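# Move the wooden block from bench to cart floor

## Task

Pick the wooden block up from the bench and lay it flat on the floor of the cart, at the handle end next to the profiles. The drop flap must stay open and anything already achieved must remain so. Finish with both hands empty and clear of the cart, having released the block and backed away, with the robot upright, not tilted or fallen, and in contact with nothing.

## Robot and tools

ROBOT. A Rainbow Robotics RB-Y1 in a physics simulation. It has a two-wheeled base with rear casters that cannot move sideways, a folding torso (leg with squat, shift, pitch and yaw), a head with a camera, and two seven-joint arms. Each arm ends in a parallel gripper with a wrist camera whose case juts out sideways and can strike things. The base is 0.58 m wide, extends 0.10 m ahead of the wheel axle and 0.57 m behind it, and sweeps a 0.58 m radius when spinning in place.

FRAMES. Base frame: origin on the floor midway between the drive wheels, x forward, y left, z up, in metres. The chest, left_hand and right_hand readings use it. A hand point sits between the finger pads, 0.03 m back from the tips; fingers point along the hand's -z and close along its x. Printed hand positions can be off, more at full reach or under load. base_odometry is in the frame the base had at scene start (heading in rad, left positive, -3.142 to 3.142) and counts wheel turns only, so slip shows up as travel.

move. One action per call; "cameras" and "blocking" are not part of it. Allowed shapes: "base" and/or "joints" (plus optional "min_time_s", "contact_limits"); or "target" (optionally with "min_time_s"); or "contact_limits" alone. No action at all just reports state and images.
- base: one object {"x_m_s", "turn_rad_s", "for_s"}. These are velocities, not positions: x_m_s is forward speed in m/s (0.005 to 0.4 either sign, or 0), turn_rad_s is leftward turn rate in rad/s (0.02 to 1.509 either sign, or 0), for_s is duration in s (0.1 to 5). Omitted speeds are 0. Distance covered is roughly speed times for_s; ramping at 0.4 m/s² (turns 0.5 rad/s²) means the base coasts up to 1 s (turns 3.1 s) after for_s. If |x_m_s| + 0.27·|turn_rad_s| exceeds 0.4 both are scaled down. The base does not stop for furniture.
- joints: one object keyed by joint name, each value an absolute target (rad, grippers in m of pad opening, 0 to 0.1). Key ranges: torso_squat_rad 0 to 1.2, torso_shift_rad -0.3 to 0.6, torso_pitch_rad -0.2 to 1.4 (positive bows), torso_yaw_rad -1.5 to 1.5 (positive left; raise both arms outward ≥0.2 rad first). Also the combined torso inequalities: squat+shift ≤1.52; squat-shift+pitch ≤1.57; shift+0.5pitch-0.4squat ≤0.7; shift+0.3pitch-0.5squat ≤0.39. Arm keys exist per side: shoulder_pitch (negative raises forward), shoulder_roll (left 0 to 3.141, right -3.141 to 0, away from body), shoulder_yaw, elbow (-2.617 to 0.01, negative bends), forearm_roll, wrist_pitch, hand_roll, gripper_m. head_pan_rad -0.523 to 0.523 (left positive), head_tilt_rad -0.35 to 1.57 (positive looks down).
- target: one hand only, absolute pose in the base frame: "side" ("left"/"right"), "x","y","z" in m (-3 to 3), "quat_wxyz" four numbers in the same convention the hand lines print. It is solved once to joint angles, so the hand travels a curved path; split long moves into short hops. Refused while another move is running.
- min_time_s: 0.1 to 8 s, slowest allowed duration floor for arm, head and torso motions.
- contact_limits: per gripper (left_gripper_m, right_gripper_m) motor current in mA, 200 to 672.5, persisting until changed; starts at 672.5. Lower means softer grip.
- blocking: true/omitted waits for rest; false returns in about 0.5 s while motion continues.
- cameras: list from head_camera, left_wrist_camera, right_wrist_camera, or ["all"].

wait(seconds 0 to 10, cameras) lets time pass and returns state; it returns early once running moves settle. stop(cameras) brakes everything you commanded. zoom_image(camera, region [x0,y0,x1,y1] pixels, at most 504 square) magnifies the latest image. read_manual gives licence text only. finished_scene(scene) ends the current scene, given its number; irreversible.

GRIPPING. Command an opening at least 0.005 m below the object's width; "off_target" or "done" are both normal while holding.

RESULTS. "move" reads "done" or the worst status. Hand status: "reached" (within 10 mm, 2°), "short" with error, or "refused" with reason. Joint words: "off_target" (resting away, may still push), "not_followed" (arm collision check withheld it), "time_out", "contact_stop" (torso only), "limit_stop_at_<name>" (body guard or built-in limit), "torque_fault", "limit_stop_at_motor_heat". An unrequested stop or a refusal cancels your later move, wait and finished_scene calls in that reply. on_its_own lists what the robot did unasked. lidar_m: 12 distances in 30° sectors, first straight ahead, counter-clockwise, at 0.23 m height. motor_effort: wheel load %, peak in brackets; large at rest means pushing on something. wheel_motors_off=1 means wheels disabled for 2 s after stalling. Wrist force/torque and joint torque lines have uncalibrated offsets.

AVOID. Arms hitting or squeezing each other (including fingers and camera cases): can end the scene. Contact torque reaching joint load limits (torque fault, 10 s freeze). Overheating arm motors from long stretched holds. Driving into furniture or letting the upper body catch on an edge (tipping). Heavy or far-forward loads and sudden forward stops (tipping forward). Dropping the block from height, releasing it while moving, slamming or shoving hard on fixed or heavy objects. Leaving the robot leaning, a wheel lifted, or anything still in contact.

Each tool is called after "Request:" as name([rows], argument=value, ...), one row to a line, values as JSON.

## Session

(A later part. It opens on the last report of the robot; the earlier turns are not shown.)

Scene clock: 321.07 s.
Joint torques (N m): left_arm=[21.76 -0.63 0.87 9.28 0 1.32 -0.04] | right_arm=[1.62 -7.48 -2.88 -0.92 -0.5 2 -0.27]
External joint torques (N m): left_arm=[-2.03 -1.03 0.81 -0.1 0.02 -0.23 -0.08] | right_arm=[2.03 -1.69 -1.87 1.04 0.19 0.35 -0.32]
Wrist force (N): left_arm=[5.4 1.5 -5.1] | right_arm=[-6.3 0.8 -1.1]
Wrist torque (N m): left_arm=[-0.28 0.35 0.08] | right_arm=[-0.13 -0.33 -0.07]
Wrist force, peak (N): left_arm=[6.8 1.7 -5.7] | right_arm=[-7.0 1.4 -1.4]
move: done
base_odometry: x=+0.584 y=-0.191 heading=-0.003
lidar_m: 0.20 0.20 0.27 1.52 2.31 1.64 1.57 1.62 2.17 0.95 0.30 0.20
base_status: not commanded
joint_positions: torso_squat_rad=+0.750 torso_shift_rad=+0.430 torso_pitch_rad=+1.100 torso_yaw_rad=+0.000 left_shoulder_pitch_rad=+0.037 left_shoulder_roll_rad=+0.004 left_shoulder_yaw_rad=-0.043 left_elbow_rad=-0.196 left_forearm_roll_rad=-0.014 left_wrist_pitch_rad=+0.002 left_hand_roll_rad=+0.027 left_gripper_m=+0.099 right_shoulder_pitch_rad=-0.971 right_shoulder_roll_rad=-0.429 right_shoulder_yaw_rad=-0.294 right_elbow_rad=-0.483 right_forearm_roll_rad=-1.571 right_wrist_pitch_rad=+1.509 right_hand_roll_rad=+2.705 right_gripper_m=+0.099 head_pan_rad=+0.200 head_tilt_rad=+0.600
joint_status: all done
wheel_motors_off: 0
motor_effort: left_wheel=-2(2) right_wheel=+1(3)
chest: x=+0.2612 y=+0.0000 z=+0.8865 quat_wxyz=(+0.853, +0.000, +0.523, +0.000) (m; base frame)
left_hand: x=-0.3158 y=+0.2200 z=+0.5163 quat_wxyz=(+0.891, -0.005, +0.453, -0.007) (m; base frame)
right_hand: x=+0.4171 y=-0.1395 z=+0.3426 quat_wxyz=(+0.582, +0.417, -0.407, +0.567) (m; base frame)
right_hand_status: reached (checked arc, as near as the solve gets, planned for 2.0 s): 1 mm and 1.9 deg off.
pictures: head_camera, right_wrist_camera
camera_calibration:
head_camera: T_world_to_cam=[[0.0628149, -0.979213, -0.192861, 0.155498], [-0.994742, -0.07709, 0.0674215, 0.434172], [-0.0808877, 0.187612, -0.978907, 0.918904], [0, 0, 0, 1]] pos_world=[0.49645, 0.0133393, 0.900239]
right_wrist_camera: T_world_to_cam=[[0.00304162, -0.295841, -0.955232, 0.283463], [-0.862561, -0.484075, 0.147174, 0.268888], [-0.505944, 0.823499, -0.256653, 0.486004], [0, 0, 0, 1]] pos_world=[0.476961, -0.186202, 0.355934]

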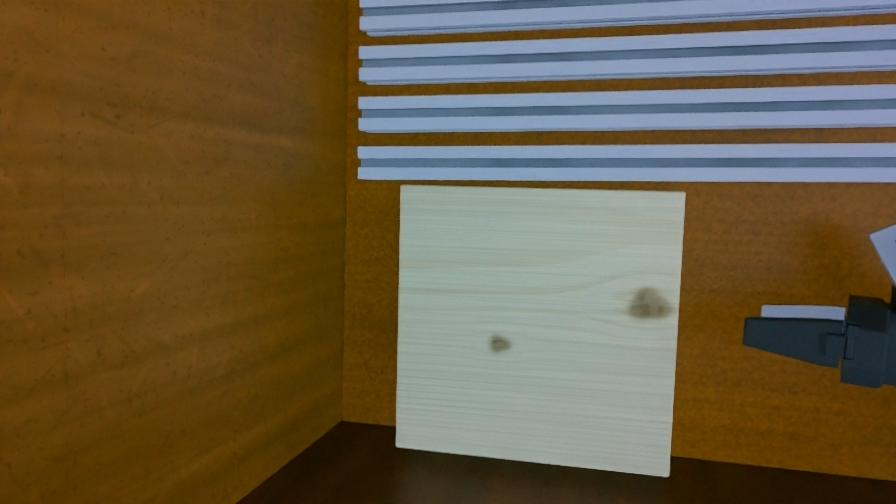

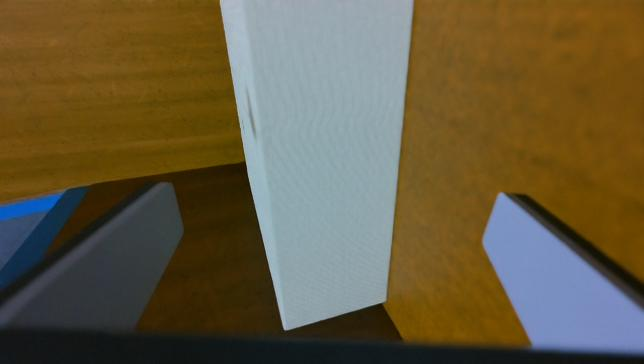

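Request:
zoom_image(camera="right_wrist_camera", region=[200, 100, 480, 345])

Request:
move(target={"side":"right","x":0.45,"y":-0.20,"z":0.40,"quat_wxyz":[0.582,0.417,-0.407,0.567]}, min_time_s=2)

Request:
move(target={"side":"right","x":0.50,"y":-0.15,"z":0.52,"quat_wxyz":[0.582,0.417,-0.407,0.567]}, min_time_s=2.5, cameras=["head_camera","right_wrist_camera"])

Scaled by 1.800 from the camera's 644x364 image, which has a finer 1265x715 frame.

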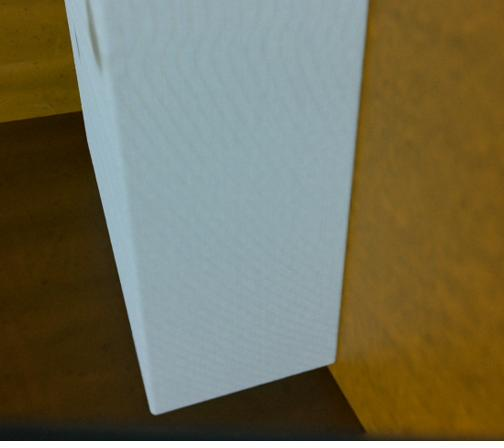

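Scene clock: 325.13 s.
Joint torques (N m): left_arm=[21.84 -0.48 0.7 9.35 -0.16 1.38 0.03] | right_arm=[2.15 -9.83 -4.65 -4.64 -1.63 1.47 -0.19]
External joint torques (N m): left_arm=[-1.95 -0.87 0.65 -0.04 -0.14 -0.17 -0.01] | right_arm=[1.5 -1.35 -2.01 -0.63 -0.5 0.11 -0.24]
Wrist force (N): left_arm=[6.0 1.0 -5.8] | right_arm=[-6.6 0.8 -0.6]
Wrist torque (N m): left_arm=[-0.22 0.53 0.05] | right_arm=[-0.15 -0.34 -0.07]
Wrist force, peak (N): left_arm=[6.5 0.9 -6.1] | right_arm=[-7.4 0.9 -1.1]
move: done
base_odometry: x=+0.584 y=-0.191 heading=-0.003
lidar_m: 0.19 0.20 0.27 1.51 2.31 1.66 1.56 1.62 2.17 0.94 0.31 0.20
base_status: not commanded
joint_positions: torso_squat_rad=+0.750 torso_shift_rad=+0.430 torso_pitch_rad=+1.100 torso_yaw_rad=+0.000 left_shoulder_pitch_rad=+0.037 left_shoulder_roll_rad=+0.004 left_shoulder_yaw_rad=-0.043 left_elbow_rad=-0.196 left_forearm_roll_rad=-0.014 left_wrist_pitch_rad=+0.002 left_hand_roll_rad=+0.027 left_gripper_m=+0.099 right_shoulder_pitch_rad=-0.798 right_shoulder_roll_rad=-0.520 right_shoulder_yaw_rad=-0.361 right_elbow_rad=-0.915 right_forearm_roll_rad=-1.629 right_wrist_pitch_rad=+1.640 right_hand_roll_rad=+2.405 right_gripper_m=+0.099 head_pan_rad=+0.200 head_tilt_rad=+0.600
joint_status: all done
wheel_motors_off: 0
motor_effort: left_wheel=-1(2) right_wheel=+1(2)
chest: x=+0.2612 y=+0.0000 z=+0.8865 quat_wxyz=(+0.853, +0.000, +0.523, +0.000) (m; base frame)
left_hand: x=-0.3158 y=+0.2200 z=+0.5163 quat_wxyz=(+0.891, -0.005, +0.453, -0.007) (m; base frame)
right_hand: x=+0.4500 y=-0.1997 z=+0.4000 quat_wxyz=(+0.582, +0.417, -0.407, +0.567) (m; base frame)
right_hand_status: reached (checked arc, planned for 2.0 s): 0 mm and 0.1 deg off.
pictures: none

Scene clock: 327.97 s.
Joint torques (N m): left_arm=[22.07 -0.15 0.95 9.15 -0.06 1.41 0.08] | right_arm=[1.53 -4.82 -5.44 -8.15 -2.07 0.44 -0.06]
External joint torques (N m): left_arm=[-1.72 -0.55 0.9 -0.24 -0.04 -0.14 0.03] | right_arm=[1.72 1.61 -2 -1.04 -0.36 0.02 -0.11]
Wrist force (N): left_arm=[6.0 1.1 -5.9] | right_arm=[-6.4 0.5 -1.0]
Wrist torque (N m): left_arm=[-0.25 0.48 0.04] | right_arm=[-0.12 -0.34 -0.06]
Wrist force, peak (N): left_arm=[6.8 1.7 -5.6] | right_arm=[-7.1 0.8 -1.0]
move: done
base_odometry: x=+0.584 y=-0.191 heading=-0.003
lidar_m: 0.19 0.20 0.27 1.52 2.30 1.64 1.57 1.62 2.17 0.94 0.31 0.21
base_status: not commanded
joint_positions: torso_squat_rad=+0.750 torso_shift_rad=+0.430 torso_pitch_rad=+1.100 torso_yaw_rad=+0.000 left_shoulder_pitch_rad=+0.037 left_shoulder_roll_rad=+0.004 left_shoulder_yaw_rad=-0.043 left_elbow_rad=-0.196 left_forearm_roll_rad=-0.014 left_wrist_pitch_rad=+0.002 left_hand_roll_rad=+0.027 left_gripper_m=+0.099 right_shoulder_pitch_rad=-0.641 right_shoulder_roll_rad=-0.445 right_shoulder_yaw_rad=-0.405 right_elbow_rad=-1.701 right_forearm_roll_rad=-1.648 right_wrist_pitch_rad=+1.617 right_hand_roll_rad=+1.792 right_gripper_m=+0.099 head_pan_rad=+0.200 head_tilt_rad=+0.600
joint_status: all done
wheel_motors_off: 0
motor_effort: left_wheel=-1(2) right_wheel=+1(3)
chest: x=+0.2612 y=+0.0000 z=+0.8865 quat_wxyz=(+0.853, +0.000, +0.523, +0.000) (m; base frame)
left_hand: x=-0.3158 y=+0.2200 z=+0.5163 quat_wxyz=(+0.891, -0.005, +0.453, -0.007) (m; base frame)
right_hand: x=+0.5001 y=-0.1500 z=+0.5201 quat_wxyz=(+0.582, +0.417, -0.407, +0.567) (m; base frame)
right_hand_status: reached (checked arc, planned for 2.5 s): 0 mm and 0.1 deg off.
pictures: head_camera, right_wrist_camera
camera_calibration:
head_camera: T_world_to_cam=[[0.0628159, -0.979212, -0.192867, 0.155503], [-0.994734, -0.0771102, 0.0675185, 0.434082], [-0.0809869, 0.18761, -0.978899, 0.918947], [0, 0, 0, 1]] pos_world=[0.49645, 0.0133393, 0.900239]
right_wrist_camera: T_world_to_cam=[[0.00444873, -0.29492, -0.955511, 0.449205], [-0.862322, -0.484956, 0.145668, 0.309775], [-0.506341, 0.82331, -0.256474, 0.582288], [0, 0, 0, 1]] pos_world=[0.559964, -0.196697, 0.533438]

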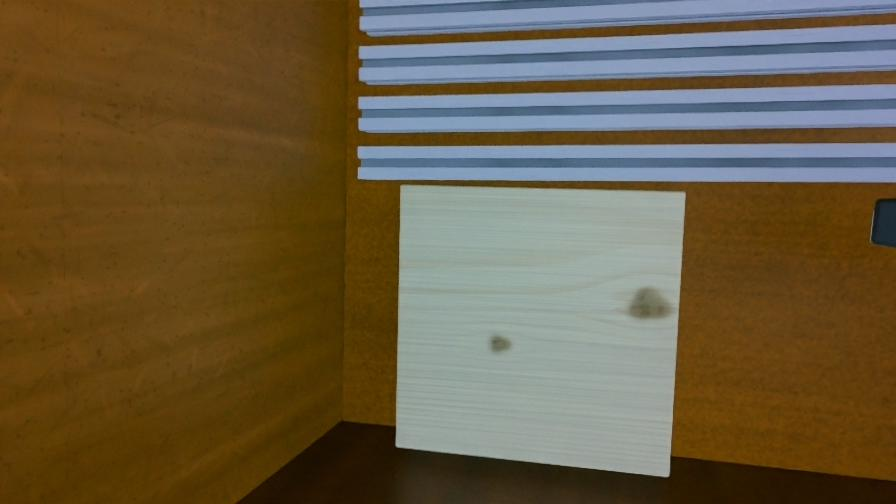

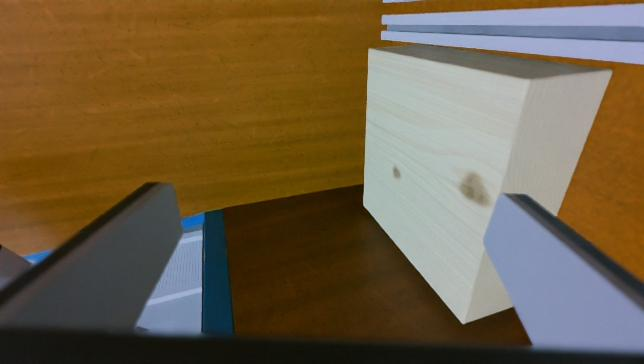

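Request:
move(target={"side":"right","x":0.58,"y":-0.22,"z":0.68,"quat_wxyz":[0.582,0.417,-0.407,0.567]}, min_time_s=2.5)

Request:
move(target={"side":"right","x":0.62,"y":-0.22,"z":0.82,"quat_wxyz":[0.582,0.417,-0.407,0.567]}, min_time_s=2.5, cameras=["head_camera"])

Request:
move(base={"x_m_s":-0.15,"for_s":4.8})

Request:
move(joints={"torso_pitch_rad":0.5,"head_tilt_rad":0.5,"head_pan_rad":0.1}, cameras=["head_camera"])

Scene clock: 332.60 s.
Joint torques (N m): left_arm=[21.98 -0.59 0.8 9.36 -0.12 1.43 -0.02] | right_arm=[-4.89 -13.88 -7.38 -7.18 -2.2 -0.35 -0.19]
External joint torques (N m): left_arm=[-1.81 -0.98 0.75 -0.03 -0.1 -0.12 -0.06] | right_arm=[-1.24 -1.62 -1.6 -0.94 -0.51 0.12 -0.23]
Wrist force (N): left_arm=[5.7 1.3 -5.4] | right_arm=[-7.1 1.3 -1.0]
Wrist torque (N m): left_arm=[-0.28 0.41 0.05] | right_arm=[-0.24 -0.42 -0.04]
Wrist force, peak (N): left_arm=[6.6 1.1 -6.5] | right_arm=[-7.2 1.0 -1.1]
move: done
base_odometry: x=+0.584 y=-0.191 heading=-0.003
lidar_m: 0.18 0.20 0.27 1.53 2.32 1.65 1.56 1.63 2.17 0.94 0.31 0.21
base_status: not commanded
joint_positions: torso_squat_rad=+0.750 torso_shift_rad=+0.430 torso_pitch_rad=+1.100 torso_yaw_rad=+0.000 left_shoulder_pitch_rad=+0.037 left_shoulder_roll_rad=+0.004 left_shoulder_yaw_rad=-0.043 left_elbow_rad=-0.196 left_forearm_roll_rad=-0.014 left_wrist_pitch_rad=+0.002 left_hand_roll_rad=+0.027 left_gripper_m=+0.099 right_shoulder_pitch_rad=-0.804 right_shoulder_roll_rad=-0.753 right_shoulder_yaw_rad=-0.662 right_elbow_rad=-1.849 right_forearm_roll_rad=-1.954 right_wrist_pitch_rad=+1.763 right_hand_roll_rad=+1.301 right_gripper_m=+0.099 head_pan_rad=+0.200 head_tilt_rad=+0.600
joint_status: all done
wheel_motors_off: 0
motor_effort: left_wheel=-2(2) right_wheel=+0(3)
chest: x=+0.2612 y=+0.0000 z=+0.8865 quat_wxyz=(+0.853, +0.000, +0.523, +0.000) (m; base frame)
left_hand: x=-0.3158 y=+0.2200 z=+0.5163 quat_wxyz=(+0.891, -0.005, +0.453, -0.007) (m; base frame)
right_hand: x=+0.5799 y=-0.2198 z=+0.6799 quat_wxyz=(+0.582, +0.417, -0.407, +0.567) (m; base frame)
right_hand_status: reached (checked arc, planned for 2.5 s): 0 mm and 0.1 deg off.
pictures: none

Scene clock: 335.43 s.
Joint torques (N m): left_arm=[21.54 -0.65 0.85 9.36 -0.1 1.28 0] | right_arm=[-8.57 -17.64 -8.17 -5.42 -1.76 -1.37 -0.19]
External joint torques (N m): left_arm=[-2.25 -1.05 0.8 -0.02 -0.08 -0.27 -0.04] | right_arm=[-1.67 -2.36 -1.84 -1.14 -0.37 -0.23 -0.23]
Wrist force (N): left_arm=[6.0 0.9 -5.5] | right_arm=[-6.4 1.4 -0.7]
Wrist torque (N m): left_arm=[-0.22 0.45 0.04] | right_arm=[-0.20 -0.33 -0.08]
Wrist force, peak (N): left_arm=[7.0 1.6 -5.5] | right_arm=[-7.2 1.1 -1.7]
move: done
base_odometry: x=+0.584 y=-0.191 heading=-0.003
lidar_m: 0.20 0.20 0.27 1.52 2.32 1.64 1.56 1.62 2.17 0.95 0.30 0.20
base_status: not commanded
joint_positions: torso_squat_rad=+0.750 torso_shift_rad=+0.430 torso_pitch_rad=+1.100 torso_yaw_rad=+0.000 left_shoulder_pitch_rad=+0.037 left_shoulder_roll_rad=+0.004 left_shoulder_yaw_rad=-0.043 left_elbow_rad=-0.196 left_forearm_roll_rad=-0.014 left_wrist_pitch_rad=+0.002 left_hand_roll_rad=+0.027 left_gripper_m=+0.099 right_shoulder_pitch_rad=-1.034 right_shoulder_roll_rad=-1.022 right_shoulder_yaw_rad=-0.736 right_elbow_rad=-1.898 right_forearm_roll_rad=-2.159 right_wrist_pitch_rad=+1.727 right_hand_roll_rad=+0.892 right_gripper_m=+0.099 head_pan_rad=+0.200 head_tilt_rad=+0.600
joint_status: all done
wheel_motors_off: 0
motor_effort: left_wheel=-1(2) right_wheel=+2(3)
chest: x=+0.2612 y=+0.0000 z=+0.8865 quat_wxyz=(+0.853, +0.000, +0.523, +0.000) (m; base frame)
left_hand: x=-0.3158 y=+0.2200 z=+0.5163 quat_wxyz=(+0.891, -0.005, +0.453, -0.007) (m; base frame)
right_hand: x=+0.6193 y=-0.2199 z=+0.8199 quat_wxyz=(+0.583, +0.416, -0.409, +0.566) (m; base frame)
right_hand_status: reached (checked arc, planned for 2.5 s): 1 mm and 0.3 deg off.
pictures: head_camera
camera_calibration:
head_camera: T_world_to_cam=[[0.0628159, -0.979212, -0.192867, 0.155503], [-0.994734, -0.0771102, 0.0675185, 0.434082], [-0.0809869, 0.18761, -0.978899, 0.918947], [0, 0, 0, 1]] pos_world=[0.49645, 0.0133393, 0.900239]

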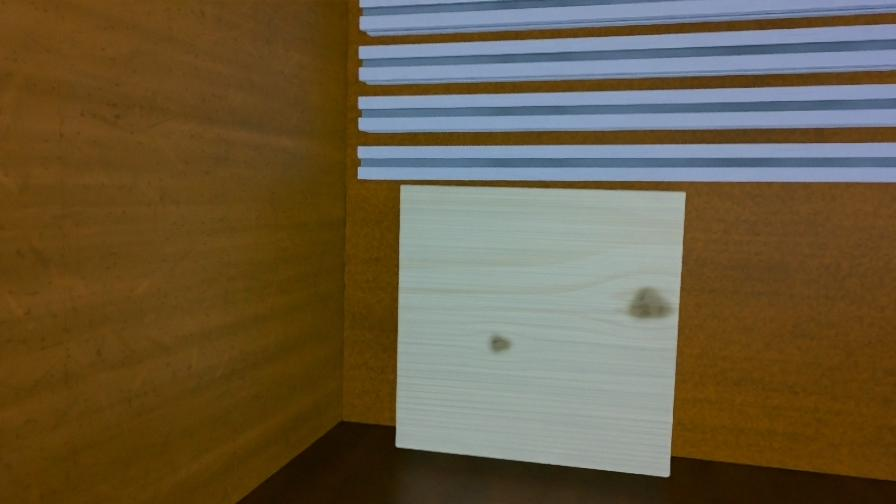

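Scene clock: 340.93 s.
Joint torques (N m): left_arm=[21.75 -0.22 0.79 9.41 -0.09 1.41 0.11] | right_arm=[-8.24 -16.63 -7.78 -5.05 -1.72 -1.05 -0.23]
External joint torques (N m): left_arm=[-2.04 -0.62 0.74 0.02 -0.07 -0.14 0.06] | right_arm=[-1.33 -1.34 -1.45 -0.77 -0.33 0.09 -0.28]
Wrist force (N): left_arm=[5.7 1.6 -5.7] | right_arm=[-6.4 0.7 -1.0]
Wrist torque (N m): left_arm=[-0.29 0.41 0.00] | right_arm=[-0.15 -0.31 -0.05]
Wrist force, peak (N): left_arm=[6.6 1.9 -6.6] | right_arm=[-7.3 1.1 -1.1]
move: done
base_odometry: x=-0.136 y=-0.189 heading=-0.004
lidar_m: 0.91 0.94 1.82 3.87 1.25 0.88 0.84 0.89 1.17 2.96 1.36 0.96
base_status: done (sent for 4.8 of 4.8 s)
joint_positions: torso_squat_rad=+0.750 torso_shift_rad=+0.430 torso_pitch_rad=+1.100 torso_yaw_rad=+0.000 left_shoulder_pitch_rad=+0.037 left_shoulder_roll_rad=+0.004 left_shoulder_yaw_rad=-0.043 left_elbow_rad=-0.196 left_forearm_roll_rad=-0.014 left_wrist_pitch_rad=+0.002 left_hand_roll_rad=+0.027 left_gripper_m=+0.099 right_shoulder_pitch_rad=-1.034 right_shoulder_roll_rad=-1.022 right_shoulder_yaw_rad=-0.736 right_elbow_rad=-1.898 right_forearm_roll_rad=-2.159 right_wrist_pitch_rad=+1.727 right_hand_roll_rad=+0.892 right_gripper_m=+0.099 head_pan_rad=+0.200 head_tilt_rad=+0.600
joint_status: not commanded
wheel_motors_off: 0
motor_effort: left_wheel=-8(22) right_wheel=+9(27)
chest: x=+0.2612 y=+0.0000 z=+0.8864 quat_wxyz=(+0.853, +0.000, +0.523, +0.000) (m; base frame)
left_hand: x=-0.3159 y=+0.2200 z=+0.5163 quat_wxyz=(+0.891, -0.005, +0.453, -0.007) (m; base frame)
right_hand: x=+0.6193 y=-0.2199 z=+0.8200 quat_wxyz=(+0.583, +0.416, -0.409, +0.566) (m; base frame)
pictures: none

Scene clock: 343.73 s.
Joint torques (N m): left_arm=[10.77 -0.49 0.63 4.49 -0.08 0.41 0.11] | right_arm=[-11.8 -15.82 -5.34 -2.27 -0.92 -1.84 -0.28]
External joint torques (N m): left_arm=[-1.17 -0.81 0.59 -0.21 -0.07 -0.16 0.1] | right_arm=[-0.93 -1.29 -1.72 -0.56 -0.41 -0.04 -0.31]
Wrist force (N): left_arm=[2.8 2.0 -7.1] | right_arm=[-5.8 4.5 -0.7]
Wrist torque (N m): left_arm=[-0.35 0.25 0.09] | right_arm=[-0.38 -0.30 -0.05]
Wrist force, peak (N): left_arm=[3.4 1.2 -8.1] | right_arm=[-6.6 4.2 -1.3]
move: done
base_odometry: x=-0.136 y=-0.189 heading=-0.004
lidar_m: 0.91 0.95 1.82 3.86 1.25 0.88 0.84 0.89 1.19 2.97 1.38 0.96
base_status: not commanded
joint_positions: torso_squat_rad=+0.750 torso_shift_rad=+0.430 torso_pitch_rad=+0.500 torso_yaw_rad=+0.000 left_shoulder_pitch_rad=+0.037 left_shoulder_roll_rad=+0.004 left_shoulder_yaw_rad=-0.043 left_elbow_rad=-0.196 left_forearm_roll_rad=-0.014 left_wrist_pitch_rad=+0.002 left_hand_roll_rad=+0.027 left_gripper_m=+0.099 right_shoulder_pitch_rad=-1.034 right_shoulder_roll_rad=-1.022 right_shoulder_yaw_rad=-0.736 right_elbow_rad=-1.898 right_forearm_roll_rad=-2.159 right_wrist_pitch_rad=+1.727 right_hand_roll_rad=+0.892 right_gripper_m=+0.099 head_pan_rad=+0.100 head_tilt_rad=+0.500
joint_status: all done
wheel_motors_off: 0
motor_effort: left_wheel=-10(10) right_wheel=+11(12)
chest: x=+0.1339 y=+0.0000 z=+1.0176 quat_wxyz=(+0.969, +0.000, +0.247, +0.000) (m; base frame)
left_hand: x=-0.1334 y=+0.2200 z=+0.3862 quat_wxyz=(+0.985, -0.003, +0.170, -0.008) (m; base frame)
right_hand: x=+0.4669 y=-0.2199 z=+1.1649 quat_wxyz=(+0.436, +0.230, -0.563, +0.664) (m; base frame)
pictures: head_camera
camera_calibration:
head_camera: T_world_to_cam=[[0.0769671, -0.994008, -0.0776202, 0.0717259], [-0.809505, -0.0168532, -0.586871, 0.947259], [0.582046, 0.108004, -0.805951, 0.753308], [0, 0, 0, 1]] pos_world=[0.32283, 0.00590042, 1.16862]

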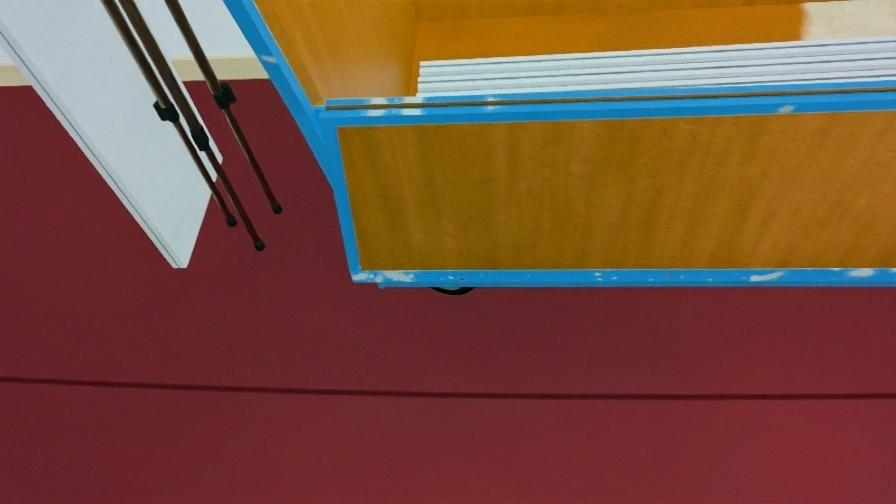

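Clear of everything, hands empty.

Request:
finished_scene(scene=2)

The scene is finished: the task was done.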